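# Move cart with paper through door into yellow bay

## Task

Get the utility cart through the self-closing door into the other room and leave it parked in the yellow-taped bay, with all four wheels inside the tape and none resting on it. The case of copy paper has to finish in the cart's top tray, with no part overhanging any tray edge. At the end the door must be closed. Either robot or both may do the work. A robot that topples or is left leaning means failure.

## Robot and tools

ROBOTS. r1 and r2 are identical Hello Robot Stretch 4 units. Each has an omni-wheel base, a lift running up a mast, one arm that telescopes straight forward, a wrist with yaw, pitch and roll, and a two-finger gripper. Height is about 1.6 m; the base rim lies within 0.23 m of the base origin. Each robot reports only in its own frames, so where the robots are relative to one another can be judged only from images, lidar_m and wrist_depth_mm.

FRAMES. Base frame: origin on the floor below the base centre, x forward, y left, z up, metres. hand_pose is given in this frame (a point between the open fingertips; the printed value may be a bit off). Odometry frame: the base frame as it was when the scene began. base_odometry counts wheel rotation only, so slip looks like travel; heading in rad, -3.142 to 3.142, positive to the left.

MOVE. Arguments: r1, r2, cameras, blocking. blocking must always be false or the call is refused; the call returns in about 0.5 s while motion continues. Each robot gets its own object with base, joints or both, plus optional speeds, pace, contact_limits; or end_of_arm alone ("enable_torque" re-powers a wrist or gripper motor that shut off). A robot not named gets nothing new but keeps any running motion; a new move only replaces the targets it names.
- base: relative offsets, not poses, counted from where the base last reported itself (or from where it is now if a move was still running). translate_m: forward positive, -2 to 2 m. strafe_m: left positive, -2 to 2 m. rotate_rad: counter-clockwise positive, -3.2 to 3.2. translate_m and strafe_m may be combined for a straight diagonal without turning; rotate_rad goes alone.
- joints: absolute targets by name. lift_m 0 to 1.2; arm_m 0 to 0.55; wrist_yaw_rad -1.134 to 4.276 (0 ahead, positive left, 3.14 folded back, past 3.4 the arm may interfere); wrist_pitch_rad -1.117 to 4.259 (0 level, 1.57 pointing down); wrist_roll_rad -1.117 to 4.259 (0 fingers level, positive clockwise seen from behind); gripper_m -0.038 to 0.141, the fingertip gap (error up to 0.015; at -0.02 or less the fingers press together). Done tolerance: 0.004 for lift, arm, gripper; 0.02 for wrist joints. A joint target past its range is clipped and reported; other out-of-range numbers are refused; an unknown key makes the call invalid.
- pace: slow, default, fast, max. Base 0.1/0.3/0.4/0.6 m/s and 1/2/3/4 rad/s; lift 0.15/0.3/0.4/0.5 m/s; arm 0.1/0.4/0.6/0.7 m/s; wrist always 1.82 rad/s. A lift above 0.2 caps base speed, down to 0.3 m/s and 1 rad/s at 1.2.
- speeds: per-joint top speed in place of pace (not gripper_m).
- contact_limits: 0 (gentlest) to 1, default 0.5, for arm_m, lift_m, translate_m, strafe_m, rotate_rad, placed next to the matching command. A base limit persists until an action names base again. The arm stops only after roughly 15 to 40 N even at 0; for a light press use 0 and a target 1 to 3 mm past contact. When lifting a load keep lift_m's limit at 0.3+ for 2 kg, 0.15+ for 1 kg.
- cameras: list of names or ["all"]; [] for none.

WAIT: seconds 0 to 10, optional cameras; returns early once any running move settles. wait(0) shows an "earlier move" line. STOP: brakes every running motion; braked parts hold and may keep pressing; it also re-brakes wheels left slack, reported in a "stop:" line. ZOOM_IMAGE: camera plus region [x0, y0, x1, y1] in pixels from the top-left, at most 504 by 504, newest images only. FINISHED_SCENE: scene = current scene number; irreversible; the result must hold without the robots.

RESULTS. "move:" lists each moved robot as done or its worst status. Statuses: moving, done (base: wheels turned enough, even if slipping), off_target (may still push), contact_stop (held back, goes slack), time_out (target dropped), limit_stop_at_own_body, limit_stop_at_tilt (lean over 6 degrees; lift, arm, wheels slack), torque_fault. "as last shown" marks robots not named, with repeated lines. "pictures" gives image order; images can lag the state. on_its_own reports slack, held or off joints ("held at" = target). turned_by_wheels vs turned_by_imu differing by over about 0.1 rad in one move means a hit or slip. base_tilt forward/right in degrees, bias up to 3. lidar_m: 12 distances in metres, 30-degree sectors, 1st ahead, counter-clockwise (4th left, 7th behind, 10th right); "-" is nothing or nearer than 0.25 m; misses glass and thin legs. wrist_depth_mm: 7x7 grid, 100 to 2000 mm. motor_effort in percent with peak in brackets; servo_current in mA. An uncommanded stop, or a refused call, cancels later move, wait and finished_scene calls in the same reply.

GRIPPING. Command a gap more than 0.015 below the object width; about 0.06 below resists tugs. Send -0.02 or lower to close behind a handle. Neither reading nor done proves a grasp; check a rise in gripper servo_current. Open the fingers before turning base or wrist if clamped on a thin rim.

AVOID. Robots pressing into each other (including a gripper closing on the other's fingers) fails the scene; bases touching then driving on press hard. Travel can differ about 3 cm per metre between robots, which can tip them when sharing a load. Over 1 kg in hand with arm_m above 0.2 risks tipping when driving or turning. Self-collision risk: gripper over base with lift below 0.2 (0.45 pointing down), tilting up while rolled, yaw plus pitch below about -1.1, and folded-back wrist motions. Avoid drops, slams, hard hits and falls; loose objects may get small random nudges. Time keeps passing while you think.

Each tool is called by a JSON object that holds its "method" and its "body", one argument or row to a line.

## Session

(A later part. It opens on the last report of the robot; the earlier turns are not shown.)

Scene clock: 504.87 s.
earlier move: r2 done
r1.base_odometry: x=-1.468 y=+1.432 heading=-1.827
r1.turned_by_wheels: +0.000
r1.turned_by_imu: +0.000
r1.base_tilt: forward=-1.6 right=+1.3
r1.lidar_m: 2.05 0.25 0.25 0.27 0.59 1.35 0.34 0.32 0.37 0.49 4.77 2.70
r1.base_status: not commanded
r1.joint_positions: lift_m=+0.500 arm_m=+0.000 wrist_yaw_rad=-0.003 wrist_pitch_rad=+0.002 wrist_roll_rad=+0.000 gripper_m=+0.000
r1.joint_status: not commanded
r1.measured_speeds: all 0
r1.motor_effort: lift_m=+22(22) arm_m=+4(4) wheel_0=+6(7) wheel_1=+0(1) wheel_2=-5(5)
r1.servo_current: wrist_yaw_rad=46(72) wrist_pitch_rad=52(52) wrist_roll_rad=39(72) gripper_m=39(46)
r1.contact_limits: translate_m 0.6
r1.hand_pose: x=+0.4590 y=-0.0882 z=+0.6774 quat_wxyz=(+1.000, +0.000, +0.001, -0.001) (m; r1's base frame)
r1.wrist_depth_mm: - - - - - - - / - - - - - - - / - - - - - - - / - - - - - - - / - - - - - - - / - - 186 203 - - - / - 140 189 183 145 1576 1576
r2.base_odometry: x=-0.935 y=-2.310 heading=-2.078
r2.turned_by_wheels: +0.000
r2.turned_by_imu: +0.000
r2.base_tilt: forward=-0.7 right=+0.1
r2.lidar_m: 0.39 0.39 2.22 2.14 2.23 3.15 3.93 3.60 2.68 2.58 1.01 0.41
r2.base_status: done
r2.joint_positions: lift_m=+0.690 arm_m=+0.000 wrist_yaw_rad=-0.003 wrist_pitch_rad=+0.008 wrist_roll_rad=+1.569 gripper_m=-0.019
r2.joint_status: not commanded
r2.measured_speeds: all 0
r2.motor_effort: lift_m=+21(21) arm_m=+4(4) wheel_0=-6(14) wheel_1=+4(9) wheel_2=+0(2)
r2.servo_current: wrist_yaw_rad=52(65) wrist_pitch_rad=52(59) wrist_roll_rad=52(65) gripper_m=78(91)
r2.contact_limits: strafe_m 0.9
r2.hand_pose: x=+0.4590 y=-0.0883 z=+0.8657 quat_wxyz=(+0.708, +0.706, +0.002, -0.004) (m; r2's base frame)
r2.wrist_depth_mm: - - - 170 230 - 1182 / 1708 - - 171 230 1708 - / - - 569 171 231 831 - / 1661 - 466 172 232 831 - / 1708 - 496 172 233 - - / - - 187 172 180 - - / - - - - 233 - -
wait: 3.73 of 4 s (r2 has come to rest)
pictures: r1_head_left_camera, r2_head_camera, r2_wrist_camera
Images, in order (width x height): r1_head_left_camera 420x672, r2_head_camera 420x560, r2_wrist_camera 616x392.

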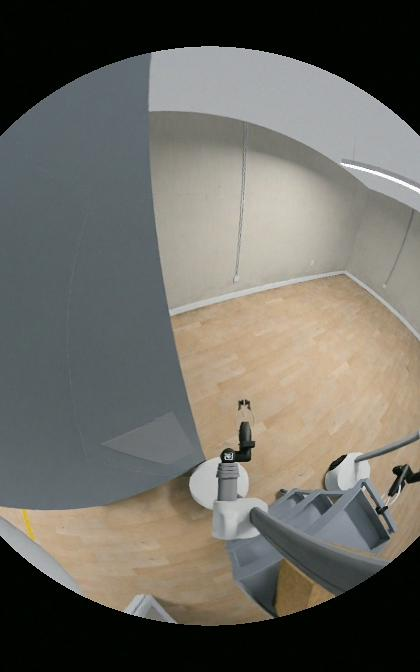

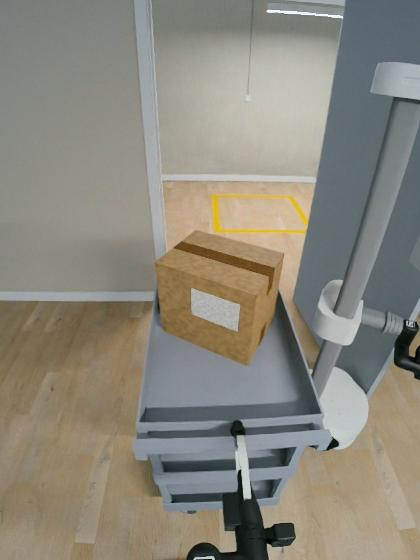

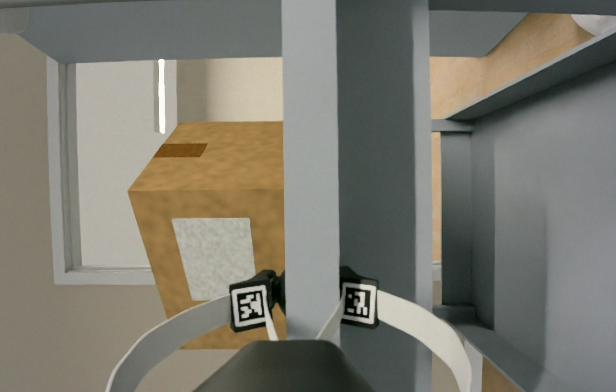

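{"method": "move", "body": {
  "blocking": false,
  "r2": {"base":{"translate_m":0.5,"strafe_m":-0.03},"pace":"default","contact_limits":{"translate_m":0.9}}
}}

{"method": "wait", "body": {
  "seconds": 2.6,
  "cameras": ["r2_head_camera","r2_wrist_camera"]
}}

Scene clock: 520.50 s.
move: r2 moving
r1: as last shown
r1.lidar_m: 2.03 0.25 0.25 0.26 0.58 1.32 0.35 0.33 0.34 0.48 4.78 2.70
r1.motor_effort: lift_m=+22(22) arm_m=+4(4) wheel_0=+6(7) wheel_1=+1(1) wheel_2=-5(5)
r1.servo_current: wrist_yaw_rad=46(52) wrist_pitch_rad=46(46) wrist_roll_rad=52(52) gripper_m=39(46)
r1.contact_limits: translate_m 0.6
r1.wrist_depth_mm: - - - - - - - / - - - - - - - / - - - - - - - / - - - - - - - / - - - - - - - / - - 186 202 - - - / - 140 187 183 145 1537 1576
r2.base_odometry: x=-0.952 y=-2.336 heading=-2.078
r2.turned_by_wheels: +0.000
r2.turned_by_imu: +0.001
r2.base_tilt: forward=-0.7 right=+0.1
r2.lidar_m: 0.35 0.39 2.16 2.13 2.26 3.18 3.99 3.61 2.69 2.58 0.95 0.43
r2.base_status: translate_m moving; strafe_m moving
r2.joint_positions: lift_m=+0.690 arm_m=+0.000 wrist_yaw_rad=-0.003 wrist_pitch_rad=+0.008 wrist_roll_rad=+1.569 gripper_m=-0.019
r2.joint_status: not commanded
r2.measured_speeds: translate_m=+0.123 strafe_m=-0.006 rotate_rad=+0.002 lift_m=+0.000 arm_m=+0.000 wrist_yaw_rad=+0.000 wrist_pitch_rad=+0.000 wrist_roll_rad=+0.000
r2.motor_effort: lift_m=+21(21) arm_m=+4(4) wheel_0=+6(11) wheel_1=+9(9) wheel_2=-16(16)
r2.servo_current: wrist_yaw_rad=46(52) wrist_pitch_rad=52(59) wrist_roll_rad=52(59) gripper_m=78(85)
r2.contact_limits: translate_m 0.9
r2.hand_pose: x=+0.4590 y=-0.0883 z=+0.8657 quat_wxyz=(+0.708, +0.706, +0.002, -0.004) (m; r2's base frame)
r2.wrist_depth_mm: - - - 171 232 - 1182 / 1756 - - 172 232 1708 517 / - - 591 171 231 831 - / - - 466 172 232 - - / 1708 - 496 172 233 - - / - - 187 172 179 - - / - - - - 232 - -
pictures: none

Scene clock: 523.10 s.
earlier move: r2 moving
r1.base_odometry: x=-1.468 y=+1.432 heading=-1.827
r1.turned_by_wheels: +0.000
r1.turned_by_imu: +0.000
r1.base_tilt: forward=-1.6 right=+1.3
r1.lidar_m: 2.04 0.25 0.25 0.26 0.59 0.61 0.33 0.31 0.49 0.63 4.77 2.70
r1.base_status: not commanded
r1.joint_positions: lift_m=+0.500 arm_m=+0.000 wrist_yaw_rad=-0.003 wrist_pitch_rad=+0.002 wrist_roll_rad=+0.000 gripper_m=+0.000
r1.joint_status: not commanded
r1.measured_speeds: all 0
r1.motor_effort: lift_m=+22(22) arm_m=+4(4) wheel_0=+6(7) wheel_1=+0(1) wheel_2=-5(5)
r1.servo_current: wrist_yaw_rad=65(78) wrist_pitch_rad=46(52) wrist_roll_rad=46(65) gripper_m=46(52)
r1.contact_limits: translate_m 0.6
r1.hand_pose: x=+0.4590 y=-0.0882 z=+0.6774 quat_wxyz=(+1.000, +0.000, +0.001, -0.001) (m; r1's base frame)
r1.wrist_depth_mm: - - - - - - - / - - - - - - - / - - - - - - - / - - - - - - - / - - - - - - - / - - 187 204 - - - / - 140 187 183 145 1537 1576
r2.base_odometry: x=-1.204 y=-2.732 heading=-2.077
r2.turned_by_wheels: +0.000
r2.turned_by_imu: +0.002
r2.base_tilt: forward=-0.7 right=+0.1
r2.lidar_m: 0.35 0.36 2.11 2.16 2.26 3.19 - 3.56 2.69 0.80 0.51 0.44
r2.base_status: translate_m moving; strafe_m moving
r2.joint_positions: lift_m=+0.690 arm_m=+0.000 wrist_yaw_rad=+0.001 wrist_pitch_rad=+0.008 wrist_roll_rad=+1.569 gripper_m=-0.019
r2.joint_status: not commanded
r2.measured_speeds: all 0
r2.motor_effort: lift_m=+21(21) arm_m=+4(4) wheel_0=+8(15) wheel_1=+4(9) wheel_2=-1(16)
r2.servo_current: wrist_yaw_rad=52(59) wrist_pitch_rad=52(59) wrist_roll_rad=39(65) gripper_m=85(85)
r2.contact_limits: translate_m 0.9
r2.hand_pose: x=+0.4594 y=-0.0871 z=+0.8657 quat_wxyz=(+0.708, +0.706, +0.003, -0.002) (m; r2's base frame)
r2.wrist_depth_mm: - - - 249 279 289 290 / - - - 262 267 1618 1182 / - - - 195 257 1661 530 / - - 676 188 248 842 - / - - 462 180 237 - - / - 480 189 173 179 - - / - 138 504 - 222 - -
wait: 2.60 s; no rest
pictures: r2_head_camera, r2_wrist_camera
Images, in order (width x height): r2_head_camera 420x560, r2_wrist_camera 616x392.

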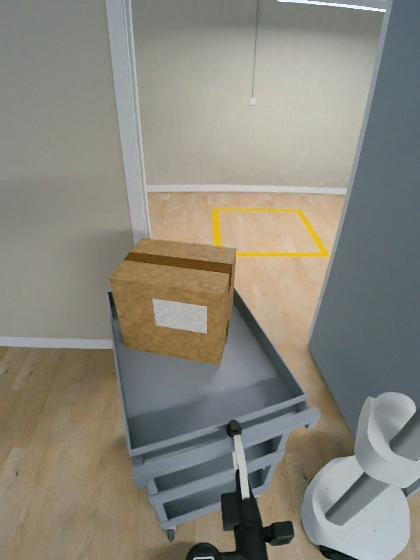

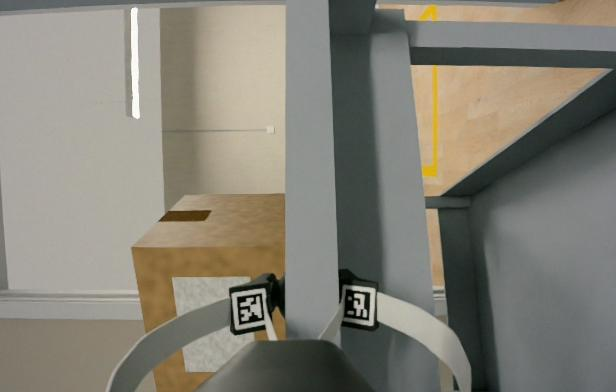

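{"method": "move", "body": {
  "blocking": false,
  "r2": {"base":{"translate_m":-0.5,"strafe_m":-0.13},"pace":"default","contact_limits":{"translate_m":0.9}}
}}

{"method": "wait", "body": {
  "seconds": 3.2,
  "cameras": []
}}

{"method": "wait", "body": {
  "seconds": 0.3,
  "cameras": ["r2_head_camera"]
}}

{"method": "move", "body": {
  "blocking": false,
  "r2": {"base":{"strafe_m":0.17},"pace":"slow","contact_limits":{"strafe_m":0.9}}
}}

{"method": "wait", "body": {
  "seconds": 2.4,
  "cameras": ["r2_head_camera","r2_wrist_camera"]
}}

Scene clock: 582.10 s.
earlier move: r2 done
move: r2 moving
r1: as last shown
r1.base_tilt: forward=-1.6 right=+1.2
r1.lidar_m: 2.05 0.25 0.25 0.25 0.58 0.61 0.34 0.29 0.49 0.64 4.77 2.67
r1.motor_effort: lift_m=+22(22) arm_m=+4(4) wheel_0=+6(7) wheel_1=+1(1) wheel_2=-5(5)
r1.servo_current: wrist_yaw_rad=46(72) wrist_pitch_rad=39(46) wrist_roll_rad=33(65) gripper_m=46(52)
r1.contact_limits: translate_m 0.6
r1.wrist_depth_mm: - - - - - - - / - - - - - - - / - - - - - - - / - - - - - - - / - - - - - - - / - - 187 203 - - - / - 140 187 183 144 1576 1618
r2.base_odometry: x=-1.196 y=-2.701 heading=-2.077
r2.turned_by_wheels: +0.001
r2.turned_by_imu: +0.001
r2.base_tilt: forward=-0.7 right=+0.1
r2.lidar_m: 0.36 0.36 2.22 2.16 2.30 3.18 - 3.54 2.65 0.85 0.53 0.44
r2.base_status: translate_m moving; strafe_m moving
r2.joint_positions: lift_m=+0.690 arm_m=+0.000 wrist_yaw_rad=+0.004 wrist_pitch_rad=+0.008 wrist_roll_rad=+1.569 gripper_m=-0.019
r2.joint_status: not commanded
r2.measured_speeds: translate_m=-0.122 strafe_m=-0.031 rotate_rad=+0.003 lift_m=+0.000 arm_m=+0.000 wrist_yaw_rad=+0.008 wrist_pitch_rad=+0.000 wrist_roll_rad=+0.000
r2.motor_effort: lift_m=+21(21) arm_m=+1(4) wheel_0=-4(5) wheel_1=-9(10) wheel_2=+16(18)
r2.servo_current: wrist_yaw_rad=59(59) wrist_pitch_rad=46(52) wrist_roll_rad=52(52) gripper_m=85(85)
r2.contact_limits: translate_m 0.9
r2.hand_pose: x=+0.4597 y=-0.0861 z=+0.8657 quat_wxyz=(+0.708, +0.706, +0.004, -0.001) (m; r2's base frame)
r2.wrist_depth_mm: - - - 259 276 286 286 / - - - 263 266 1576 1182 / - - - 195 256 1661 535 / - - 640 187 246 831 - / - - 462 180 237 - - / - 480 189 173 179 - - / - 138 508 - 221 - -
pictures: none

Scene clock: 584.77 s.
earlier move: r2 done
r1.base_odometry: x=-1.468 y=+1.432 heading=-1.827
r1.turned_by_wheels: +0.000
r1.turned_by_imu: +0.000
r1.base_tilt: forward=-1.6 right=+1.3
r1.lidar_m: 2.04 0.25 0.25 0.25 0.59 1.35 0.31 0.25 0.28 0.33 4.78 2.67
r1.base_status: not commanded
r1.joint_positions: lift_m=+0.500 arm_m=+0.000 wrist_yaw_rad=-0.003 wrist_pitch_rad=+0.002 wrist_roll_rad=+0.000 gripper_m=+0.000
r1.joint_status: not commanded
r1.measured_speeds: all 0
r1.motor_effort: lift_m=+22(22) arm_m=+4(4) wheel_0=+6(7) wheel_1=+1(1) wheel_2=-5(5)
r1.servo_current: wrist_yaw_rad=46(72) wrist_pitch_rad=46(52) wrist_roll_rad=46(72) gripper_m=46(52)
r1.contact_limits: translate_m 0.6
r1.hand_pose: x=+0.4590 y=-0.0882 z=+0.6774 quat_wxyz=(+1.000, +0.000, +0.001, -0.001) (m; r1's base frame)
r1.wrist_depth_mm: - - - - - - - / - - - - - - - / - - - - - - - / - - - - - - - / - - - - - - - / - - 186 203 - - - / - 140 188 183 145 1537 1537
r2.base_odometry: x=-1.075 y=-2.232 heading=-2.078
r2.turned_by_wheels: -0.001
r2.turned_by_imu: -0.001
r2.base_tilt: forward=-0.7 right=+0.1
r2.lidar_m: 0.35 0.36 2.39 2.29 2.44 3.35 3.98 3.36 2.55 2.44 0.97 0.45
r2.base_status: done
r2.joint_positions: lift_m=+0.690 arm_m=+0.000 wrist_yaw_rad=-0.001 wrist_pitch_rad=+0.008 wrist_roll_rad=+1.569 gripper_m=-0.019
r2.joint_status: not commanded
r2.measured_speeds: all 0
r2.motor_effort: lift_m=+21(21) arm_m=-4(4) wheel_0=-7(10) wheel_1=-4(12) wheel_2=+3(19)
r2.servo_current: wrist_yaw_rad=46(59) wrist_pitch_rad=59(59) wrist_roll_rad=39(65) gripper_m=78(85)
r2.contact_limits: translate_m 0.9
r2.hand_pose: x=+0.4592 y=-0.0878 z=+0.8657 quat_wxyz=(+0.708, +0.706, +0.002, -0.003) (m; r2's base frame)
r2.wrist_depth_mm: - - - 206 273 285 286 / 609 627 634 260 264 634 621 / - - - 193 254 1756 - / - - 615 184 245 831 - / 1708 - 466 179 236 - - / 1661 484 188 172 180 - - / - 138 508 - 222 - -
wait: 2.67 of 3.2 s (r2 has come to rest)
pictures: none
No camera images: "cameras" was empty.

Scene clock: 585.07 s.
r1.base_odometry: x=-1.468 y=+1.432 heading=-1.827
r1.turned_by_wheels: +0.000
r1.turned_by_imu: +0.000
r1.base_tilt: forward=-1.6 right=+1.3
r1.lidar_m: 2.05 0.25 0.25 0.25 0.60 1.33 0.33 0.27 0.27 0.33 4.76 2.68
r1.base_status: not commanded
r1.joint_positions: lift_m=+0.500 arm_m=+0.000 wrist_yaw_rad=-0.003 wrist_pitch_rad=+0.002 wrist_roll_rad=+0.000 gripper_m=+0.000
r1.joint_status: not commanded
r1.measured_speeds: all 0
r1.motor_effort: lift_m=+22(22) arm_m=+4(4) wheel_0=+6(7) wheel_1=+1(1) wheel_2=-5(5)
r1.servo_current: wrist_yaw_rad=26(72) wrist_pitch_rad=46(52) wrist_roll_rad=52(72) gripper_m=46(52)
r1.contact_limits: translate_m 0.6
r1.hand_pose: x=+0.4590 y=-0.0882 z=+0.6774 quat_wxyz=(+1.000, +0.000, +0.001, -0.001) (m; r1's base frame)
r1.wrist_depth_mm: - - - - - - - / - - - - - - - / - - - - - - - / - - - - - - - / - - - - - - - / - - 186 203 - - - / - 140 188 183 145 1537 1618
r2.base_odometry: x=-1.075 y=-2.232 heading=-2.078
r2.turned_by_wheels: +0.000
r2.turned_by_imu: +0.000
r2.base_tilt: forward=-0.7 right=+0.1
r2.lidar_m: 0.36 0.35 2.37 2.31 2.45 3.39 3.96 3.37 2.55 2.44 0.93 0.43
r2.base_status: done
r2.joint_positions: lift_m=+0.690 arm_m=+0.000 wrist_yaw_rad=-0.001 wrist_pitch_rad=+0.008 wrist_roll_rad=+1.569 gripper_m=-0.019
r2.joint_status: not commanded
r2.measured_speeds: all 0
r2.motor_effort: lift_m=+21(21) arm_m=-4(4) wheel_0=-6(10) wheel_1=-4(12) wheel_2=+3(19)
r2.servo_current: wrist_yaw_rad=39(59) wrist_pitch_rad=52(59) wrist_roll_rad=59(65) gripper_m=78(85)
r2.contact_limits: translate_m 0.9
r2.hand_pose: x=+0.4592 y=-0.0878 z=+0.8657 quat_wxyz=(+0.708, +0.706, +0.002, -0.003) (m; r2's base frame)
r2.wrist_depth_mm: - - - 207 276 285 286 / 615 621 634 260 264 634 621 / - - - 193 254 1708 - / - - 621 184 246 831 - / 1756 - 466 180 237 - - / 1708 488 188 172 180 - - / - 138 512 - 222 - -
wait: 0.30 s; at rest by 0.27 s
pictures: r2_head_camera
Images, in order (width x height): r2_head_camera 420x560.

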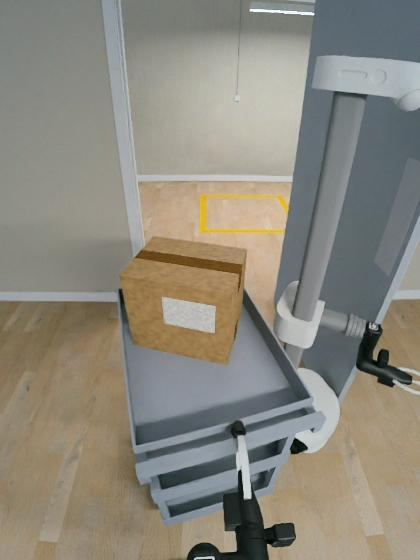

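Scene clock: 585.57 s.
move: r2 moving
r1: as last shown
r1.base_tilt: forward=-1.6 right=+1.2
r1.lidar_m: 2.04 0.25 0.25 0.25 0.58 1.35 0.33 0.26 0.28 0.33 4.78 2.69
r1.servo_current: wrist_yaw_rad=46(59) wrist_pitch_rad=39(52) wrist_roll_rad=52(52) gripper_m=39(46)
r1.contact_limits: translate_m 0.6
r1.wrist_depth_mm: - - - - - - - / - - - - - - - / - - - - - - - / - - - - - - - / - - - - - - - / - - 186 202 - - - / - 140 187 184 145 1537 1618
r2.base_odometry: x=-1.063 y=-2.239 heading=-2.078
r2.turned_by_wheels: +0.000
r2.turned_by_imu: +0.000
r2.base_tilt: forward=-0.7 right=+0.1
r2.lidar_m: 0.34 0.37 2.37 2.26 2.43 3.31 3.97 3.42 2.54 2.45 0.97 0.45
r2.base_status: strafe_m moving
r2.joint_positions: lift_m=+0.690 arm_m=+0.000 wrist_yaw_rad=-0.003 wrist_pitch_rad=+0.008 wrist_roll_rad=+1.569 gripper_m=-0.019
r2.joint_status: not commanded
r2.measured_speeds: translate_m=+0.000 strafe_m=+0.057 rotate_rad=+0.000 lift_m=+0.000 arm_m=+0.000 wrist_yaw_rad=-0.001 wrist_pitch_rad=+0.000 wrist_roll_rad=+0.000
r2.motor_effort: lift_m=+21(21) arm_m=-3(4) wheel_0=-11(13) wheel_1=+7(9) wheel_2=+0(2)
r2.servo_current: wrist_yaw_rad=39(59) wrist_pitch_rad=52(59) wrist_roll_rad=46(52) gripper_m=78(85)
r2.contact_limits: strafe_m 0.9
r2.hand_pose: x=+0.4590 y=-0.0882 z=+0.8657 quat_wxyz=(+0.708, +0.706, +0.002, -0.004) (m; r2's base frame)
r2.wrist_depth_mm: - 603 609 207 272 283 282 / 615 647 - 199 263 1430 627 / - - - 191 252 1708 - / - - 609 183 244 842 - / 1756 - 469 179 236 - - / - 488 189 173 180 - - / - - 512 - 223 - -
pictures: none

Scene clock: 587.90 s.
earlier move: r2 done
r1.base_odometry: x=-1.468 y=+1.432 heading=-1.827
r1.turned_by_wheels: +0.000
r1.turned_by_imu: +0.000
r1.base_tilt: forward=-1.6 right=+1.3
r1.lidar_m: 2.04 0.26 0.25 0.25 0.58 1.33 0.33 0.32 0.35 0.50 4.77 2.71
r1.base_status: not commanded
r1.joint_positions: lift_m=+0.500 arm_m=+0.000 wrist_yaw_rad=-0.003 wrist_pitch_rad=+0.002 wrist_roll_rad=+0.000 gripper_m=+0.000
r1.joint_status: not commanded
r1.measured_speeds: all 0
r1.motor_effort: lift_m=+22(22) arm_m=+4(4) wheel_0=+6(7) wheel_1=+1(1) wheel_2=-5(5)
r1.servo_current: wrist_yaw_rad=52(78) wrist_pitch_rad=39(52) wrist_roll_rad=52(65) gripper_m=39(52)
r1.contact_limits: translate_m 0.6
r1.hand_pose: x=+0.4590 y=-0.0882 z=+0.6774 quat_wxyz=(+1.000, +0.000, +0.001, -0.001) (m; r1's base frame)
r1.wrist_depth_mm: - - - - - - - / - - - - - - - / - - - - - - - / - - - - - - - / - - - - - - - / - - 186 204 - - - / - 140 187 183 145 1576 1576
r2.base_odometry: x=-0.927 y=-2.315 heading=-2.078
r2.turned_by_wheels: +0.001
r2.turned_by_imu: +0.001
r2.base_tilt: forward=-0.7 right=+0.0
r2.lidar_m: 0.40 0.41 2.21 2.13 2.26 3.12 3.98 3.65 2.69 2.61 1.02 0.42
r2.base_status: done
r2.joint_positions: lift_m=+0.690 arm_m=+0.000 wrist_yaw_rad=-0.004 wrist_pitch_rad=+0.008 wrist_roll_rad=+1.569 gripper_m=-0.019
r2.joint_status: not commanded
r2.measured_speeds: all 0
r2.motor_effort: lift_m=+20(21) arm_m=-3(4) wheel_0=-4(13) wheel_1=+5(9) wheel_2=+0(2)
r2.servo_current: wrist_yaw_rad=46(59) wrist_pitch_rad=46(59) wrist_roll_rad=52(59) gripper_m=78(85)
r2.contact_limits: strafe_m 0.9
r2.hand_pose: x=+0.4589 y=-0.0886 z=+0.8657 quat_wxyz=(+0.708, +0.706, +0.001, -0.004) (m; r2's base frame)
r2.wrist_depth_mm: - - - 168 229 - 1160 / - - - 169 229 1618 - / - - 564 170 229 831 - / 1756 - 459 170 231 - - / 1661 - 500 171 232 - - / - - 187 172 179 - - / - - - - 234 - -
wait: 2.33 of 2.4 s (r2 has come to rest)
pictures: r2_head_camera, r2_wrist_camera
Images, in order (width x height): r2_head_camera 420x560, r2_wrist_camera 616x392.

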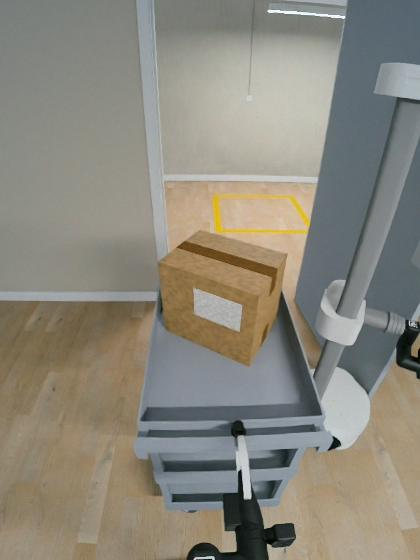

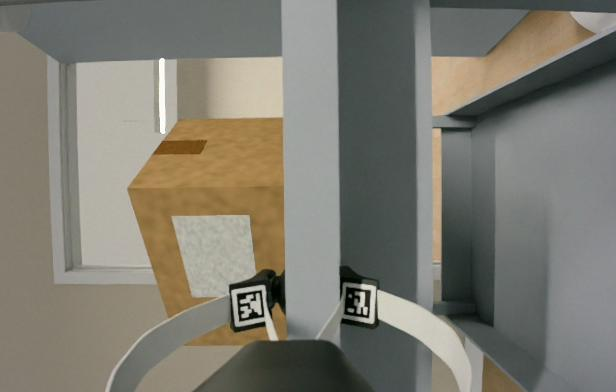

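{"method": "move", "body": {
  "blocking": false,
  "r2": {"base":{"strafe_m":0.09},"pace":"slow","contact_limits":{"strafe_m":0.9}}
}}

{"method": "wait", "body": {
  "seconds": 2
}}

{"method": "move", "body": {
  "blocking": false,
  "r2": {"base":{"translate_m":0.35,"strafe_m":-0.025},"pace":"default","contact_limits":{"translate_m":0.9}}
}}

{"method": "wait", "body": {
  "seconds": 2.2
}}

{"method": "wait", "body": {
  "seconds": 0.3,
  "cameras": ["r2_head_camera","r2_wrist_camera"]
}}

Scene clock: 604.27 s.
move: r2 moving
r1: as last shown
r1.lidar_m: 2.04 0.26 0.25 0.25 0.60 1.36 0.34 0.34 0.36 0.52 4.76 2.68
r1.motor_effort: lift_m=+22(22) arm_m=+4(4) wheel_0=+6(7) wheel_1=+0(1) wheel_2=-5(5)
r1.servo_current: wrist_yaw_rad=33(65) wrist_pitch_rad=39(46) wrist_roll_rad=52(59) gripper_m=46(52)
r1.contact_limits: translate_m 0.6
r1.wrist_depth_mm: - - - - - - - / - - - - - - - / - - - - - - - / - - - - - - - / - - - - - - - / - - 186 203 - - - / - 140 187 182 145 1499 1537
r2.base_odometry: x=-0.914 y=-2.322 heading=-2.078
r2.turned_by_wheels: +0.000
r2.turned_by_imu: +0.000
r2.base_tilt: forward=-0.7 right=+0.1
r2.lidar_m: 0.40 0.42 2.20 2.13 2.25 3.11 3.98 3.64 2.72 2.63 0.98 0.41
r2.base_status: strafe_m moving
r2.joint_positions: lift_m=+0.690 arm_m=+0.000 wrist_yaw_rad=-0.004 wrist_pitch_rad=+0.008 wrist_roll_rad=+1.569 gripper_m=-0.019
r2.joint_status: not commanded
r2.measured_speeds: translate_m=-0.001 strafe_m=+0.056 rotate_rad=+0.003 lift_m=+0.000 arm_m=+0.000 wrist_yaw_rad=+0.000 wrist_pitch_rad=+0.000 wrist_roll_rad=+0.000
r2.motor_effort: lift_m=+21(21) arm_m=-4(4) wheel_0=-8(12) wheel_1=+6(9) wheel_2=+0(2)
r2.servo_current: wrist_yaw_rad=46(59) wrist_pitch_rad=52(52) wrist_roll_rad=39(52) gripper_m=85(91)
r2.contact_limits: strafe_m 0.9
r2.hand_pose: x=+0.4589 y=-0.0886 z=+0.8657 quat_wxyz=(+0.708, +0.706, +0.001, -0.004) (m; r2's base frame)
r2.wrist_depth_mm: - - - 166 226 - 1160 / - - - 167 227 1464 - / - - 544 168 229 - - / 1756 - 466 170 230 - - / 1661 - 504 171 231 842 - / - - 188 172 180 - - / - - - - 234 - -
pictures: none

Scene clock: 605.80 s.
earlier move: r2 done
r1.base_odometry: x=-1.468 y=+1.432 heading=-1.827
r1.turned_by_wheels: +0.000
r1.turned_by_imu: +0.000
r1.base_tilt: forward=-1.6 right=+1.2
r1.lidar_m: 2.02 0.26 0.25 0.25 0.62 1.34 0.34 0.35 0.39 0.60 4.75 2.67
r1.base_status: not commanded
r1.joint_positions: lift_m=+0.500 arm_m=+0.000 wrist_yaw_rad=-0.003 wrist_pitch_rad=+0.002 wrist_roll_rad=+0.000 gripper_m=+0.000
r1.joint_status: not commanded
r1.measured_speeds: all 0
r1.motor_effort: lift_m=+22(22) arm_m=+4(4) wheel_0=+6(7) wheel_1=+0(1) wheel_2=-5(5)
r1.servo_current: wrist_yaw_rad=46(85) wrist_pitch_rad=46(52) wrist_roll_rad=46(65) gripper_m=39(52)
r1.contact_limits: translate_m 0.6
r1.hand_pose: x=+0.4590 y=-0.0882 z=+0.6774 quat_wxyz=(+1.000, +0.000, +0.001, -0.001) (m; r1's base frame)
r1.wrist_depth_mm: - - - - - - - / - - - - - - - / - - - - - - - / - - - - - - - / - - - - - - - / - - 187 202 - - - / - 140 188 183 145 1576 1618
r2.base_odometry: x=-0.848 y=-2.358 heading=-2.078
r2.turned_by_wheels: +0.000
r2.turned_by_imu: +0.000
r2.base_tilt: forward=-0.7 right=+0.0
r2.lidar_m: 0.40 0.45 2.11 2.03 2.15 3.01 3.96 3.71 2.81 2.69 1.00 0.40
r2.base_status: done
r2.joint_positions: lift_m=+0.690 arm_m=+0.000 wrist_yaw_rad=-0.004 wrist_pitch_rad=+0.008 wrist_roll_rad=+1.569 gripper_m=-0.019
r2.joint_status: not commanded
r2.measured_speeds: all 0
r2.motor_effort: lift_m=+21(21) arm_m=-3(4) wheel_0=-4(12) wheel_1=+5(9) wheel_2=+0(2)
r2.servo_current: wrist_yaw_rad=46(59) wrist_pitch_rad=52(52) wrist_roll_rad=46(65) gripper_m=72(91)
r2.contact_limits: strafe_m 0.9
r2.hand_pose: x=+0.4589 y=-0.0886 z=+0.8657 quat_wxyz=(+0.708, +0.706, +0.001, -0.004) (m; r2's base frame)
r2.wrist_depth_mm: - - - 151 208 1537 1118 / - - 597 155 213 750 - / - - 469 158 218 - - / 1708 - 473 163 224 - - / 1708 - 539 168 229 - - / - - 187 171 180 - - / - - - - 240 - 496
wait: 1.53 of 2 s (r2 has come to rest)
pictures: none

Scene clock: 606.30 s.
move: r2 moving
r1: as last shown
r1.base_tilt: forward=-1.6 right=+1.3
r1.lidar_m: 2.03 0.25 0.25 0.25 0.58 1.34 0.35 0.34 0.40 0.62 4.77 2.67
r1.servo_current: wrist_yaw_rad=46(78) wrist_pitch_rad=46(52) wrist_roll_rad=59(59) gripper_m=46(46)
r1.contact_limits: translate_m 0.6
r1.wrist_depth_mm: - - - - - - - / - - - - - - - / - - - - - - - / - - - - - - - / - - - - - - - / - - 186 203 - - - / - 140 187 183 145 1576 1618
r2.base_odometry: x=-0.865 y=-2.384 heading=-2.078
r2.turned_by_wheels: +0.000
r2.turned_by_imu: +0.000
r2.base_tilt: forward=-0.7 right=+0.1
r2.lidar_m: 0.40 0.46 2.10 2.03 2.14 3.00 4.01 3.73 2.77 2.70 0.97 0.40
r2.base_status: translate_m moving; strafe_m moving
r2.joint_positions: lift_m=+0.690 arm_m=+0.000 wrist_yaw_rad=-0.004 wrist_pitch_rad=+0.008 wrist_roll_rad=+1.569 gripper_m=-0.019
r2.joint_status: not commanded
r2.measured_speeds: translate_m=+0.122 strafe_m=-0.010 rotate_rad=+0.000 lift_m=+0.000 arm_m=+0.000 wrist_yaw_rad=+0.000 wrist_pitch_rad=+0.000 wrist_roll_rad=+0.000
r2.motor_effort: lift_m=+21(21) arm_m=+4(4) wheel_0=+10(11) wheel_1=+8(9) wheel_2=-17(18)
r2.servo_current: wrist_yaw_rad=46(52) wrist_pitch_rad=52(59) wrist_roll_rad=46(59) gripper_m=85(85)
r2.contact_limits: translate_m 0.9
r2.hand_pose: x=+0.4589 y=-0.0886 z=+0.8657 quat_wxyz=(+0.708, +0.706, +0.001, -0.004) (m; r2's base frame)
r2.wrist_depth_mm: - - - 150 207 1464 1118 / 1708 - 591 154 212 768 - / - - 462 157 217 - - / - - 473 162 223 - - / 1708 - 539 167 229 - - / - - 187 171 180 - - / - - - - 241 - 500
pictures: none

Scene clock: 608.47 s.
earlier move: r2 done
r1.base_odometry: x=-1.468 y=+1.432 heading=-1.827
r1.turned_by_wheels: +0.000
r1.turned_by_imu: +0.000
r1.base_tilt: forward=-1.6 right=+1.3
r1.lidar_m: 2.04 0.25 0.25 0.25 0.59 0.32 0.30 0.29 0.43 0.78 4.77 2.67
r1.base_status: not commanded
r1.joint_positions: lift_m=+0.500 arm_m=+0.000 wrist_yaw_rad=-0.003 wrist_pitch_rad=+0.002 wrist_roll_rad=+0.000 gripper_m=+0.000
r1.joint_status: not commanded
r1.measured_speeds: all 0
r1.motor_effort: lift_m=+22(22) arm_m=+4(4) wheel_0=+7(7) wheel_1=+1(1) wheel_2=-5(5)
r1.servo_current: wrist_yaw_rad=46(78) wrist_pitch_rad=46(52) wrist_roll_rad=46(65) gripper_m=46(52)
r1.contact_limits: translate_m 0.6
r1.hand_pose: x=+0.4590 y=-0.0882 z=+0.6774 quat_wxyz=(+1.000, +0.000, +0.001, -0.001) (m; r1's base frame)
r1.wrist_depth_mm: - - - - - - - / - - - - - - - / - - - - - - - / - - - - - - - / - - - - - - - / - - 186 203 - - - / - 140 188 183 145 1576 1576
r2.base_odometry: x=-1.040 y=-2.652 heading=-2.078
r2.turned_by_wheels: +0.000
r2.turned_by_imu: +0.001
r2.base_tilt: forward=-0.7 right=+0.1
r2.lidar_m: 0.41 0.51 2.15 2.05 2.18 3.01 - 3.72 2.78 1.04 0.67 0.39
r2.base_status: done
r2.joint_positions: lift_m=+0.690 arm_m=+0.000 wrist_yaw_rad=+0.001 wrist_pitch_rad=+0.008 wrist_roll_rad=+1.569 gripper_m=-0.019
r2.joint_status: not commanded
r2.measured_speeds: all 0
r2.motor_effort: lift_m=+21(21) arm_m=+4(5) wheel_0=+4(16) wheel_1=+2(9) wheel_2=-3(18)
r2.servo_current: wrist_yaw_rad=39(59) wrist_pitch_rad=46(59) wrist_roll_rad=52(59) gripper_m=72(85)
r2.contact_limits: translate_m 0.9
r2.hand_pose: x=+0.4593 y=-0.0871 z=+0.8657 quat_wxyz=(+0.708, +0.706, +0.003, -0.002) (m; r2's base frame)
r2.wrist_depth_mm: - - 488 118 172 - - / - 436 421 125 182 - - / - 462 449 134 195 - - / - - 554 144 209 - - / - - - 153 225 - - / - - 184 165 180 1397 500 / - - - - - - 462
wait: 2.17 of 2.2 s (r2 has come to rest)
pictures: none

Scene clock: 608.77 s.
r1.base_odometry: x=-1.468 y=+1.432 heading=-1.827
r1.turned_by_wheels: +0.000
r1.turned_by_imu: +0.000
r1.base_tilt: forward=-1.6 right=+1.3
r1.lidar_m: 2.03 0.25 0.25 0.25 0.58 0.33 0.28 0.31 0.41 0.75 4.77 2.68
r1.base_status: not commanded
r1.joint_positions: lift_m=+0.500 arm_m=+0.000 wrist_yaw_rad=-0.003 wrist_pitch_rad=+0.002 wrist_roll_rad=+0.000 gripper_m=+0.000
r1.joint_status: not commanded
r1.measured_speeds: all 0
r1.motor_effort: lift_m=+22(22) arm_m=+4(4) wheel_0=+6(7) wheel_1=+1(1) wheel_2=-5(5)
r1.servo_current: wrist_yaw_rad=39(78) wrist_pitch_rad=39(52) wrist_roll_rad=59(65) gripper_m=39(52)
r1.contact_limits: translate_m 0.6
r1.hand_pose: x=+0.4590 y=-0.0882 z=+0.6774 quat_wxyz=(+1.000, +0.000, +0.001, -0.001) (m; r1's base frame)
r1.wrist_depth_mm: - - - - - - - / - - - - - - - / - - - - - - - / - - - - - - - / - - - - - - - / - - 186 204 - - - / - 140 187 183 145 1576 1618
r2.base_odometry: x=-1.040 y=-2.652 heading=-2.078
r2.turned_by_wheels: +0.000
r2.turned_by_imu: +0.000
r2.base_tilt: forward=-0.7 right=+0.1
r2.lidar_m: 0.43 0.53 2.11 2.05 2.18 3.01 - 3.74 2.78 1.06 0.69 0.38
r2.base_status: done
r2.joint_positions: lift_m=+0.690 arm_m=+0.000 wrist_yaw_rad=+0.001 wrist_pitch_rad=+0.008 wrist_roll_rad=+1.569 gripper_m=-0.019
r2.joint_status: not commanded
r2.measured_speeds: all 0
r2.motor_effort: lift_m=+21(21) arm_m=+4(5) wheel_0=+4(16) wheel_1=+2(9) wheel_2=-3(18)
r2.servo_current: wrist_yaw_rad=46(59) wrist_pitch_rad=52(59) wrist_roll_rad=39(59) gripper_m=72(85)
r2.contact_limits: translate_m 0.9
r2.hand_pose: x=+0.4593 y=-0.0871 z=+0.8657 quat_wxyz=(+0.708, +0.706, +0.003, -0.002) (m; r2's base frame)
r2.wrist_depth_mm: - - 484 118 172 - - / - 436 421 126 183 - - / - 462 449 134 195 - - / - - 549 144 209 - - / - - - 153 224 - - / - - 184 166 180 1397 504 / - - - - - - 462
wait: 0.30 s; at rest by 0.27 s
pictures: r2_head_camera, r2_wrist_camera
Images, in order (width x height): r2_head_camera 420x560, r2_wrist_camera 616x392.

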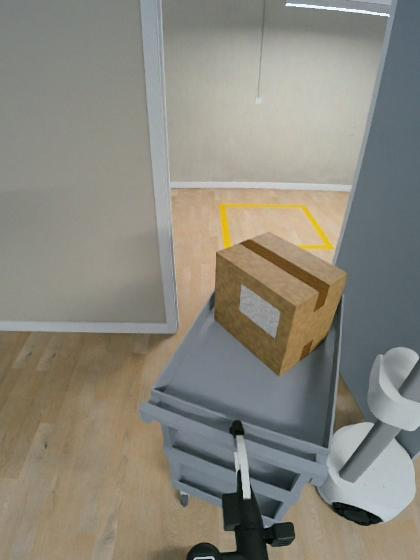

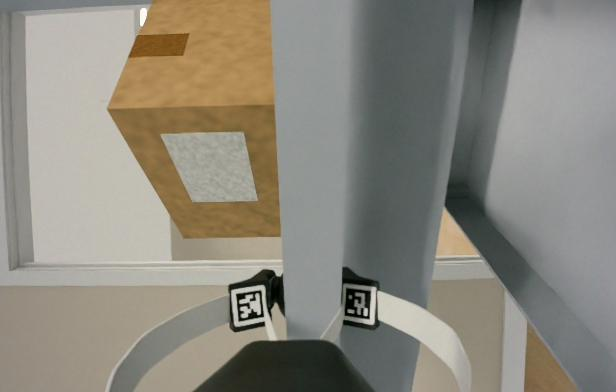

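{"method": "move", "body": {
  "blocking": false,
  "r2": {"base":{"translate_m":0.25,"strafe_m":-0.115},"joints":{"gripper_m":-0.035},"pace":"default","contact_limits":{"translate_m":0.9}}
}}

{"method": "wait", "body": {
  "seconds": 2
}}

{"method": "wait", "body": {
  "seconds": 0.2,
  "cameras": ["r2_head_camera"]
}}

Scene clock: 642.77 s.
move: r2 moving
r1: as last shown
r1.lidar_m: 2.03 0.26 0.25 0.25 0.61 0.33 0.29 0.30 0.40 0.77 4.75 2.68
r1.motor_effort: lift_m=+22(22) arm_m=+4(4) wheel_0=+6(6) wheel_1=+1(1) wheel_2=-5(5)
r1.servo_current: wrist_yaw_rad=46(59) wrist_pitch_rad=39(52) wrist_roll_rad=39(59) gripper_m=39(46)
r1.contact_limits: translate_m 0.6
r1.wrist_depth_mm: - - - - - - - / - - - - - - - / - - - - - - - / - - - - - - - / - - - - - - - / - - 187 204 - - - / - 140 188 183 145 1537 1576
r2.base_odometry: x=-1.067 y=-2.672 heading=-2.077
r2.turned_by_wheels: +0.001
r2.turned_by_imu: +0.001
r2.base_tilt: forward=-0.7 right=+0.1
r2.lidar_m: 0.42 0.54 2.14 2.06 2.17 3.06 - 3.72 2.77 1.00 0.66 0.37
r2.base_status: translate_m moving; strafe_m moving
r2.joint_positions: lift_m=+0.690 arm_m=+0.000 wrist_yaw_rad=+0.001 wrist_pitch_rad=+0.008 wrist_roll_rad=+1.569 gripper_m=-0.034
r2.joint_status: gripper_m moving
r2.measured_speeds: translate_m=+0.123 strafe_m=-0.054 rotate_rad=+0.010 lift_m=+0.000 arm_m=+0.000 wrist_yaw_rad=+0.000 wrist_pitch_rad=+0.000 wrist_roll_rad=+0.000
r2.motor_effort: lift_m=+21(21) arm_m=+4(4) wheel_0=+14(15) wheel_1=+4(5) wheel_2=-13(14)
r2.servo_current: wrist_yaw_rad=52(59) wrist_pitch_rad=46(52) wrist_roll_rad=39(52) gripper_m=117(169)
r2.contact_limits: translate_m 0.9
r2.hand_pose: x=+0.4593 y=-0.0871 z=+0.8657 quat_wxyz=(+0.708, +0.706, +0.003, -0.002) (m; r2's base frame)
r2.wrist_depth_mm: - - 462 108 165 - - / - 421 410 118 176 - - / - 480 449 126 189 - - / - - 554 135 203 - - / - - - 148 220 - - / - - 182 162 181 1336 508 / - - - - - - 462
pictures: none

Scene clock: 644.57 s.
earlier move: r2 done
r1.base_odometry: x=-1.468 y=+1.432 heading=-1.827
r1.turned_by_wheels: +0.000
r1.turned_by_imu: +0.000
r1.base_tilt: forward=-1.6 right=+1.3
r1.lidar_m: 2.04 0.25 0.25 0.25 0.50 0.32 0.30 0.32 0.48 4.08 4.76 2.70
r1.base_status: not commanded
r1.joint_positions: lift_m=+0.500 arm_m=+0.000 wrist_yaw_rad=-0.003 wrist_pitch_rad=+0.002 wrist_roll_rad=+0.000 gripper_m=+0.000
r1.joint_status: not commanded
r1.measured_speeds: all 0
r1.motor_effort: lift_m=+22(22) arm_m=+4(4) wheel_0=+6(7) wheel_1=+1(1) wheel_2=-5(5)
r1.servo_current: wrist_yaw_rad=59(72) wrist_pitch_rad=52(52) wrist_roll_rad=52(65) gripper_m=46(52)
r1.contact_limits: translate_m 0.6
r1.hand_pose: x=+0.4590 y=-0.0882 z=+0.6774 quat_wxyz=(+1.000, +0.000, +0.001, -0.001) (m; r1's base frame)
r1.wrist_depth_mm: - - - - - - - / - - - - - - - / - - - - - - - / - - - - - - - / - - - - - - - / - - 186 203 - - - / - 140 187 183 145 1576 1618
r2.base_odometry: x=-1.262 y=-2.815 heading=-2.077
r2.turned_by_wheels: -0.001
r2.turned_by_imu: +0.001
r2.base_tilt: forward=-0.7 right=+0.0
r2.lidar_m: 0.42 0.52 2.00 2.15 2.29 3.23 - 3.58 2.67 0.56 0.46 0.38
r2.base_status: done
r2.joint_positions: lift_m=+0.690 arm_m=+0.000 wrist_yaw_rad=+0.002 wrist_pitch_rad=+0.008 wrist_roll_rad=+1.569 gripper_m=-0.034
r2.joint_status: all done
r2.measured_speeds: all 0
r2.motor_effort: lift_m=+21(21) arm_m=+4(4) wheel_0=+1(17) wheel_1=+3(7) wheel_2=-2(14)
r2.servo_current: wrist_yaw_rad=52(65) wrist_pitch_rad=52(59) wrist_roll_rad=46(59) gripper_m=104(169)
r2.contact_limits: translate_m 0.9
r2.hand_pose: x=+0.4594 y=-0.0870 z=+0.8657 quat_wxyz=(+0.708, +0.706, +0.003, -0.002) (m; r2's base frame)
r2.wrist_depth_mm: - - 484 116 169 - - / - 433 421 123 181 - - / - 459 445 130 192 - - / - - 549 141 207 - - / - - - 151 222 - - / - - 185 165 179 1808 496 / - - - - 257 - 466
wait: 1.80 of 2 s (r2 has come to rest)
pictures: none

Scene clock: 644.77 s.
r1.base_odometry: x=-1.468 y=+1.432 heading=-1.827
r1.turned_by_wheels: +0.000
r1.turned_by_imu: +0.000
r1.base_tilt: forward=-1.6 right=+1.3
r1.lidar_m: 2.05 0.26 0.25 0.25 0.54 0.33 0.30 0.32 0.47 4.08 4.77 2.68
r1.base_status: not commanded
r1.joint_positions: lift_m=+0.500 arm_m=+0.000 wrist_yaw_rad=-0.003 wrist_pitch_rad=+0.002 wrist_roll_rad=+0.000 gripper_m=+0.000
r1.joint_status: not commanded
r1.measured_speeds: all 0
r1.motor_effort: lift_m=+22(22) arm_m=+4(4) wheel_0=+6(7) wheel_1=+1(1) wheel_2=-5(5)
r1.servo_current: wrist_yaw_rad=46(72) wrist_pitch_rad=39(52) wrist_roll_rad=39(65) gripper_m=52(52)
r1.contact_limits: translate_m 0.6
r1.hand_pose: x=+0.4590 y=-0.0882 z=+0.6774 quat_wxyz=(+1.000, +0.000, +0.001, -0.001) (m; r1's base frame)
r1.wrist_depth_mm: - - - - - - - / - - - - - - - / - - - - - - - / - - - - - - - / - - - - - - - / - - 186 204 - - - / - 140 187 183 145 1576 1618
r2.base_odometry: x=-1.262 y=-2.815 heading=-2.077
r2.turned_by_wheels: +0.000
r2.turned_by_imu: +0.000
r2.base_tilt: forward=-0.7 right=+0.1
r2.lidar_m: 0.43 0.47 2.00 2.14 2.26 3.17 - 3.59 2.65 0.57 0.48 0.37
r2.base_status: done
r2.joint_positions: lift_m=+0.690 arm_m=+0.000 wrist_yaw_rad=+0.002 wrist_pitch_rad=+0.008 wrist_roll_rad=+1.569 gripper_m=-0.034
r2.joint_status: all done
r2.measured_speeds: all 0
r2.motor_effort: lift_m=+20(21) arm_m=+4(4) wheel_0=+1(17) wheel_1=+3(7) wheel_2=-2(14)
r2.servo_current: wrist_yaw_rad=46(65) wrist_pitch_rad=46(59) wrist_roll_rad=52(59) gripper_m=98(169)
r2.contact_limits: translate_m 0.9
r2.hand_pose: x=+0.4594 y=-0.0870 z=+0.8657 quat_wxyz=(+0.708, +0.706, +0.003, -0.002) (m; r2's base frame)
r2.wrist_depth_mm: - - 484 116 169 - - / - 436 421 123 180 - - / - 455 439 130 191 - - / - - 544 141 206 - - / - - - 152 221 - - / - - 186 165 179 1708 500 / - - - - 258 - 462
wait: 0.20 s; no rest
pictures: r2_head_camera
Images, in order (width x height): r2_head_camera 420x560.

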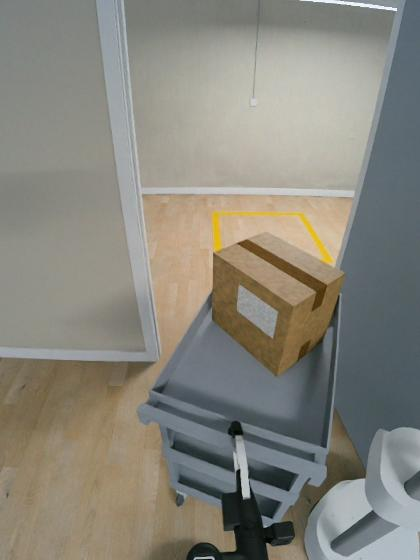

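{"method": "move", "body": {
  "blocking": false,
  "r2": {"base":{"translate_m":-0.67,"strafe_m":0.27},"pace":"default","contact_limits":{"translate_m":0.9}}
}}

{"method": "wait", "body": {
  "seconds": 3.6
}}

{"method": "wait", "body": {
  "seconds": 0.2,
  "cameras": ["r2_head_camera"]
}}

{"method": "move", "body": {
  "blocking": false,
  "r2": {"base":{"strafe_m":-0.24},"pace":"slow","contact_limits":{"strafe_m":0.9}}
}}

{"method": "wait", "body": {
  "seconds": 3.2,
  "cameras": ["r2_head_camera","r2_wrist_camera"]
}}

Scene clock: 682.17 s.
move: r2 moving
r1: as last shown
r1.lidar_m: 2.05 0.25 0.25 0.26 0.52 0.33 0.32 0.32 0.51 4.10 4.77 2.66
r1.servo_current: wrist_yaw_rad=46(65) wrist_pitch_rad=39(46) wrist_roll_rad=46(65) gripper_m=39(52)
r1.contact_limits: translate_m 0.6
r1.wrist_depth_mm: - - - - - - - / - - - - - - - / - - - - - - - / - - - - - - - / - - - - - - - / - - 186 204 - - - / - 140 187 183 145 1537 1618
r2.base_odometry: x=-1.235 y=-2.794 heading=-2.077
r2.turned_by_wheels: +0.000
r2.turned_by_imu: +0.001
r2.base_tilt: forward=-0.7 right=+0.1
r2.lidar_m: 0.44 0.53 2.05 2.14 2.27 3.21 - 3.57 2.70 0.61 0.50 0.38
r2.base_status: translate_m moving; strafe_m moving
r2.joint_positions: lift_m=+0.690 arm_m=+0.000 wrist_yaw_rad=+0.002 wrist_pitch_rad=+0.008 wrist_roll_rad=+1.569 gripper_m=-0.034
r2.joint_status: not commanded
r2.measured_speeds: translate_m=-0.122 strafe_m=+0.048 rotate_rad=+0.002 lift_m=+0.000 arm_m=+0.000 wrist_yaw_rad=+0.000 wrist_pitch_rad=+0.000 wrist_roll_rad=+0.000
r2.motor_effort: lift_m=+20(21) arm_m=-3(4) wheel_0=-13(13) wheel_1=-5(7) wheel_2=+15(15)
r2.servo_current: wrist_yaw_rad=52(59) wrist_pitch_rad=52(59) wrist_roll_rad=52(59) gripper_m=98(104)
r2.contact_limits: translate_m 0.9
r2.hand_pose: x=+0.4594 y=-0.0870 z=+0.8657 quat_wxyz=(+0.708, +0.706, +0.003, -0.002) (m; r2's base frame)
r2.wrist_depth_mm: - - 480 116 169 - - / - 433 421 123 180 - - / - 455 445 130 192 - - / - - 544 141 206 - - / - - - 152 223 - - / - - 185 165 179 - 500 / - - - - - - 466
pictures: none

Scene clock: 685.47 s.
earlier move: r2 done
r1.base_odometry: x=-1.468 y=+1.432 heading=-1.827
r1.turned_by_wheels: +0.000
r1.turned_by_imu: +0.000
r1.base_tilt: forward=-1.6 right=+1.3
r1.lidar_m: 2.05 0.25 0.25 0.25 0.61 1.35 1.51 0.32 0.32 0.84 4.76 2.68
r1.base_status: not commanded
r1.joint_positions: lift_m=+0.500 arm_m=+0.000 wrist_yaw_rad=-0.003 wrist_pitch_rad=+0.002 wrist_roll_rad=+0.000 gripper_m=+0.000
r1.joint_status: not commanded
r1.measured_speeds: all 0
r1.motor_effort: lift_m=+22(22) arm_m=+4(4) wheel_0=+6(7) wheel_1=+0(1) wheel_2=-5(5)
r1.servo_current: wrist_yaw_rad=46(65) wrist_pitch_rad=39(52) wrist_roll_rad=46(65) gripper_m=46(52)
r1.contact_limits: translate_m 0.6
r1.hand_pose: x=+0.4590 y=-0.0882 z=+0.6774 quat_wxyz=(+1.000, +0.000, +0.001, -0.001) (m; r1's base frame)
r1.wrist_depth_mm: - - - - - - - / - - - - - - - / - - - - - - - / - - - - - - - / - - - - - - - / - - 186 203 - - - / - 140 187 184 145 1537 1618
r2.base_odometry: x=-0.700 y=-2.360 heading=-2.078
r2.turned_by_wheels: -0.001
r2.turned_by_imu: -0.003
r2.base_tilt: forward=-0.7 right=+0.1
r2.lidar_m: 0.45 0.51 1.96 1.91 2.03 2.81 3.89 3.90 2.95 2.82 1.13 0.38
r2.base_status: done
r2.joint_positions: lift_m=+0.690 arm_m=+0.000 wrist_yaw_rad=-0.003 wrist_pitch_rad=+0.008 wrist_roll_rad=+1.569 gripper_m=-0.034
r2.joint_status: not commanded
r2.measured_speeds: all 0
r2.motor_effort: lift_m=+21(21) arm_m=-4(4) wheel_0=-4(16) wheel_1=-5(8) wheel_2=+0(17)
r2.servo_current: wrist_yaw_rad=52(59) wrist_pitch_rad=46(59) wrist_roll_rad=52(59) gripper_m=98(111)
r2.contact_limits: translate_m 0.9
r2.hand_pose: x=+0.4590 y=-0.0883 z=+0.8657 quat_wxyz=(+0.708, +0.706, +0.002, -0.004) (m; r2's base frame)
r2.wrist_depth_mm: - 445 442 104 161 - - / - 404 404 116 173 - - / - 496 462 123 187 - - / - - 585 134 203 - - / - - - 145 222 1808 - / - - 182 163 178 1618 496 / - - - - - 1661 1182
wait: 3.30 of 3.6 s (r2 has come to rest)
pictures: none

Scene clock: 685.67 s.
r1.base_odometry: x=-1.468 y=+1.432 heading=-1.827
r1.turned_by_wheels: +0.000
r1.turned_by_imu: +0.000
r1.base_tilt: forward=-1.6 right=+1.3
r1.lidar_m: 2.04 0.25 0.25 0.26 0.59 1.33 1.53 0.33 0.31 0.83 4.78 2.69
r1.base_status: not commanded
r1.joint_positions: lift_m=+0.500 arm_m=+0.000 wrist_yaw_rad=-0.003 wrist_pitch_rad=+0.002 wrist_roll_rad=+0.000 gripper_m=+0.000
r1.joint_status: not commanded
r1.measured_speeds: all 0
r1.motor_effort: lift_m=+22(22) arm_m=+4(4) wheel_0=+6(7) wheel_1=+0(1) wheel_2=-5(5)
r1.servo_current: wrist_yaw_rad=52(65) wrist_pitch_rad=46(52) wrist_roll_rad=46(65) gripper_m=46(52)
r1.contact_limits: translate_m 0.6
r1.hand_pose: x=+0.4590 y=-0.0882 z=+0.6774 quat_wxyz=(+1.000, +0.000, +0.001, -0.001) (m; r1's base frame)
r1.wrist_depth_mm: - - - - - - - / - - - - - - - / - - - - - - - / - - - - - - - / - - - - - - - / - - 186 203 - - - / - 140 188 183 145 1537 1576
r2.base_odometry: x=-0.700 y=-2.360 heading=-2.078
r2.turned_by_wheels: +0.000
r2.turned_by_imu: +0.000
r2.base_tilt: forward=-0.7 right=+0.1
r2.lidar_m: 0.41 0.55 1.95 1.92 2.01 2.83 3.91 3.91 2.94 2.82 1.14 0.36
r2.base_status: done
r2.joint_positions: lift_m=+0.690 arm_m=+0.000 wrist_yaw_rad=-0.003 wrist_pitch_rad=+0.008 wrist_roll_rad=+1.569 gripper_m=-0.034
r2.joint_status: not commanded
r2.measured_speeds: all 0
r2.motor_effort: lift_m=+21(21) arm_m=-4(4) wheel_0=-4(16) wheel_1=-5(8) wheel_2=+0(17)
r2.servo_current: wrist_yaw_rad=52(59) wrist_pitch_rad=52(59) wrist_roll_rad=46(59) gripper_m=98(111)
r2.contact_limits: translate_m 0.9
r2.hand_pose: x=+0.4590 y=-0.0883 z=+0.8657 quat_wxyz=(+0.708, +0.706, +0.002, -0.004) (m; r2's base frame)
r2.wrist_depth_mm: - 442 442 105 161 - - / - 404 404 116 173 - - / - 496 459 122 187 - - / - - 580 133 203 - - / - - - 145 221 1756 - / - - 182 163 178 1618 496 / - - - - - 1756 1205
wait: 0.20 s; no rest
pictures: r2_head_camera
Images, in order (width x height): r2_head_camera 420x560.

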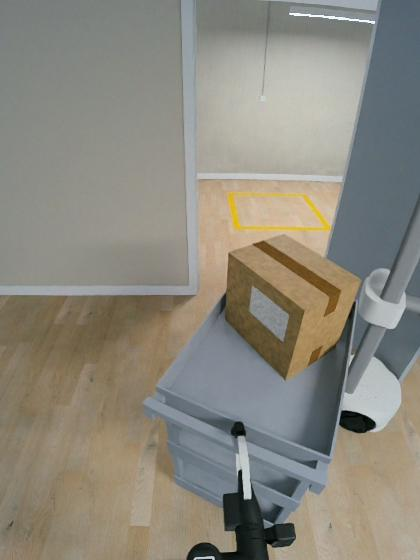

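Scene clock: 686.17 s.
move: r2 moving
r1: as last shown
r1.lidar_m: 2.07 0.25 0.25 0.26 0.56 1.35 1.48 0.30 0.31 0.84 4.76 2.67
r1.servo_current: wrist_yaw_rad=33(65) wrist_pitch_rad=33(46) wrist_roll_rad=46(52) gripper_m=46(52)
r1.contact_limits: translate_m 0.6
r1.wrist_depth_mm: - - - - - - - / - - - - - - - / - - - - - - - / - - - - - - - / - - - - - - - / - - 187 203 - - - / - 140 187 183 145 1576 1576
r2.base_odometry: x=-0.713 y=-2.354 heading=-2.078
r2.turned_by_wheels: +0.000
r2.turned_by_imu: +0.000
r2.base_tilt: forward=-0.7 right=+0.0
r2.lidar_m: 0.44 0.55 2.00 1.94 2.05 2.79 3.89 3.90 2.89 2.81 1.15 0.36
r2.base_status: strafe_m moving
r2.joint_positions: lift_m=+0.690 arm_m=+0.000 wrist_yaw_rad=+0.000 wrist_pitch_rad=+0.008 wrist_roll_rad=+1.569 gripper_m=-0.034
r2.joint_status: not commanded
r2.measured_speeds: translate_m=+0.000 strafe_m=-0.054 rotate_rad=+0.000 lift_m=+0.000 arm_m=+0.000 wrist_yaw_rad=+0.031 wrist_pitch_rad=+0.000 wrist_roll_rad=+0.000
r2.motor_effort: lift_m=+21(21) arm_m=-4(4) wheel_0=+10(10) wheel_1=-7(10) wheel_2=+0(1)
r2.servo_current: wrist_yaw_rad=39(52) wrist_pitch_rad=52(59) wrist_roll_rad=46(59) gripper_m=104(104)
r2.contact_limits: strafe_m 0.9
r2.hand_pose: x=+0.4593 y=-0.0875 z=+0.8657 quat_wxyz=(+0.708, +0.706, +0.003, -0.003) (m; r2's base frame)
r2.wrist_depth_mm: 1708 436 430 103 158 - - / 1708 399 399 112 170 - - / - 500 459 120 185 - - / - - 585 131 201 - - / - - - 143 220 1708 - / - - 182 161 181 1618 492 / - - - - - 1708 1182
pictures: none

Scene clock: 689.20 s.
earlier move: r2 done
r1.base_odometry: x=-1.468 y=+1.432 heading=-1.827
r1.turned_by_wheels: +0.000
r1.turned_by_imu: +0.000
r1.base_tilt: forward=-1.6 right=+1.3
r1.lidar_m: 2.04 0.25 0.25 0.25 0.60 1.35 1.51 0.25 0.32 0.47 4.77 2.70
r1.base_status: not commanded
r1.joint_positions: lift_m=+0.500 arm_m=+0.000 wrist_yaw_rad=-0.003 wrist_pitch_rad=+0.002 wrist_roll_rad=+0.000 gripper_m=+0.000
r1.joint_status: not commanded
r1.measured_speeds: all 0
r1.motor_effort: lift_m=+22(22) arm_m=+4(4) wheel_0=+6(7) wheel_1=+1(1) wheel_2=-5(5)
r1.servo_current: wrist_yaw_rad=26(72) wrist_pitch_rad=46(46) wrist_roll_rad=39(72) gripper_m=39(52)
r1.contact_limits: translate_m 0.6
r1.hand_pose: x=+0.4590 y=-0.0882 z=+0.6774 quat_wxyz=(+1.000, +0.000, +0.001, -0.001) (m; r1's base frame)
r1.wrist_depth_mm: - - - - - - - / - - - - - - - / - - - - - - - / - - - - - - - / - - - - - - - / - - 187 204 - - - / - 140 187 183 145 1537 1576
r2.base_odometry: x=-0.910 y=-2.244 heading=-2.078
r2.turned_by_wheels: +0.000
r2.turned_by_imu: +0.001
r2.base_tilt: forward=-0.7 right=+0.1
r2.lidar_m: 0.38 0.43 2.22 2.17 2.26 3.13 3.93 3.61 2.69 2.58 1.09 0.42
r2.base_status: done
r2.joint_positions: lift_m=+0.690 arm_m=+0.000 wrist_yaw_rad=+0.003 wrist_pitch_rad=+0.008 wrist_roll_rad=+1.569 gripper_m=-0.034
r2.joint_status: not commanded
r2.measured_speeds: all 0
r2.motor_effort: lift_m=+21(21) arm_m=-4(4) wheel_0=+6(16) wheel_1=-2(10) wheel_2=+0(2)
r2.servo_current: wrist_yaw_rad=46(65) wrist_pitch_rad=52(59) wrist_roll_rad=39(59) gripper_m=98(111)
r2.contact_limits: strafe_m 0.9
r2.hand_pose: x=+0.4595 y=-0.0866 z=+0.8657 quat_wxyz=(+0.708, +0.706, +0.004, -0.002) (m; r2's base frame)
r2.wrist_depth_mm: - - - 149 206 1464 878 / 1708 - - 153 211 759 - / 1708 - 488 156 216 - - / - 488 466 159 221 - - / - - 530 165 226 - - / - - 186 169 179 - - / - - - - 237 1618 -
wait: 3.03 of 3.2 s (r2 has come to rest)
pictures: r2_head_camera, r2_wrist_camera
Images, in order (width x height): r2_head_camera 420x560, r2_wrist_camera 616x392.

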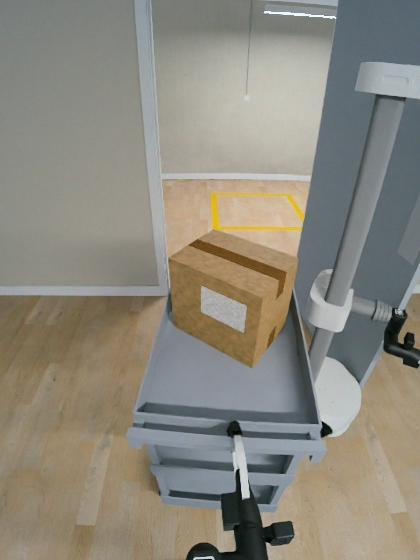

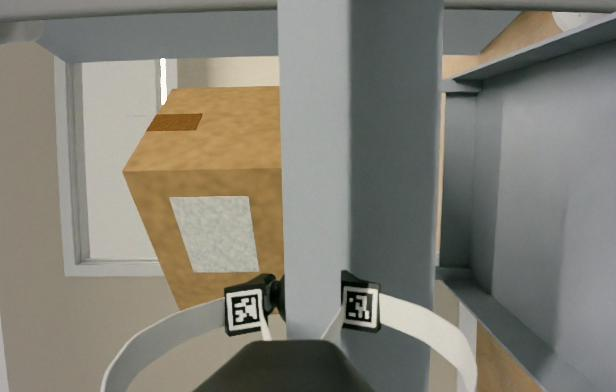

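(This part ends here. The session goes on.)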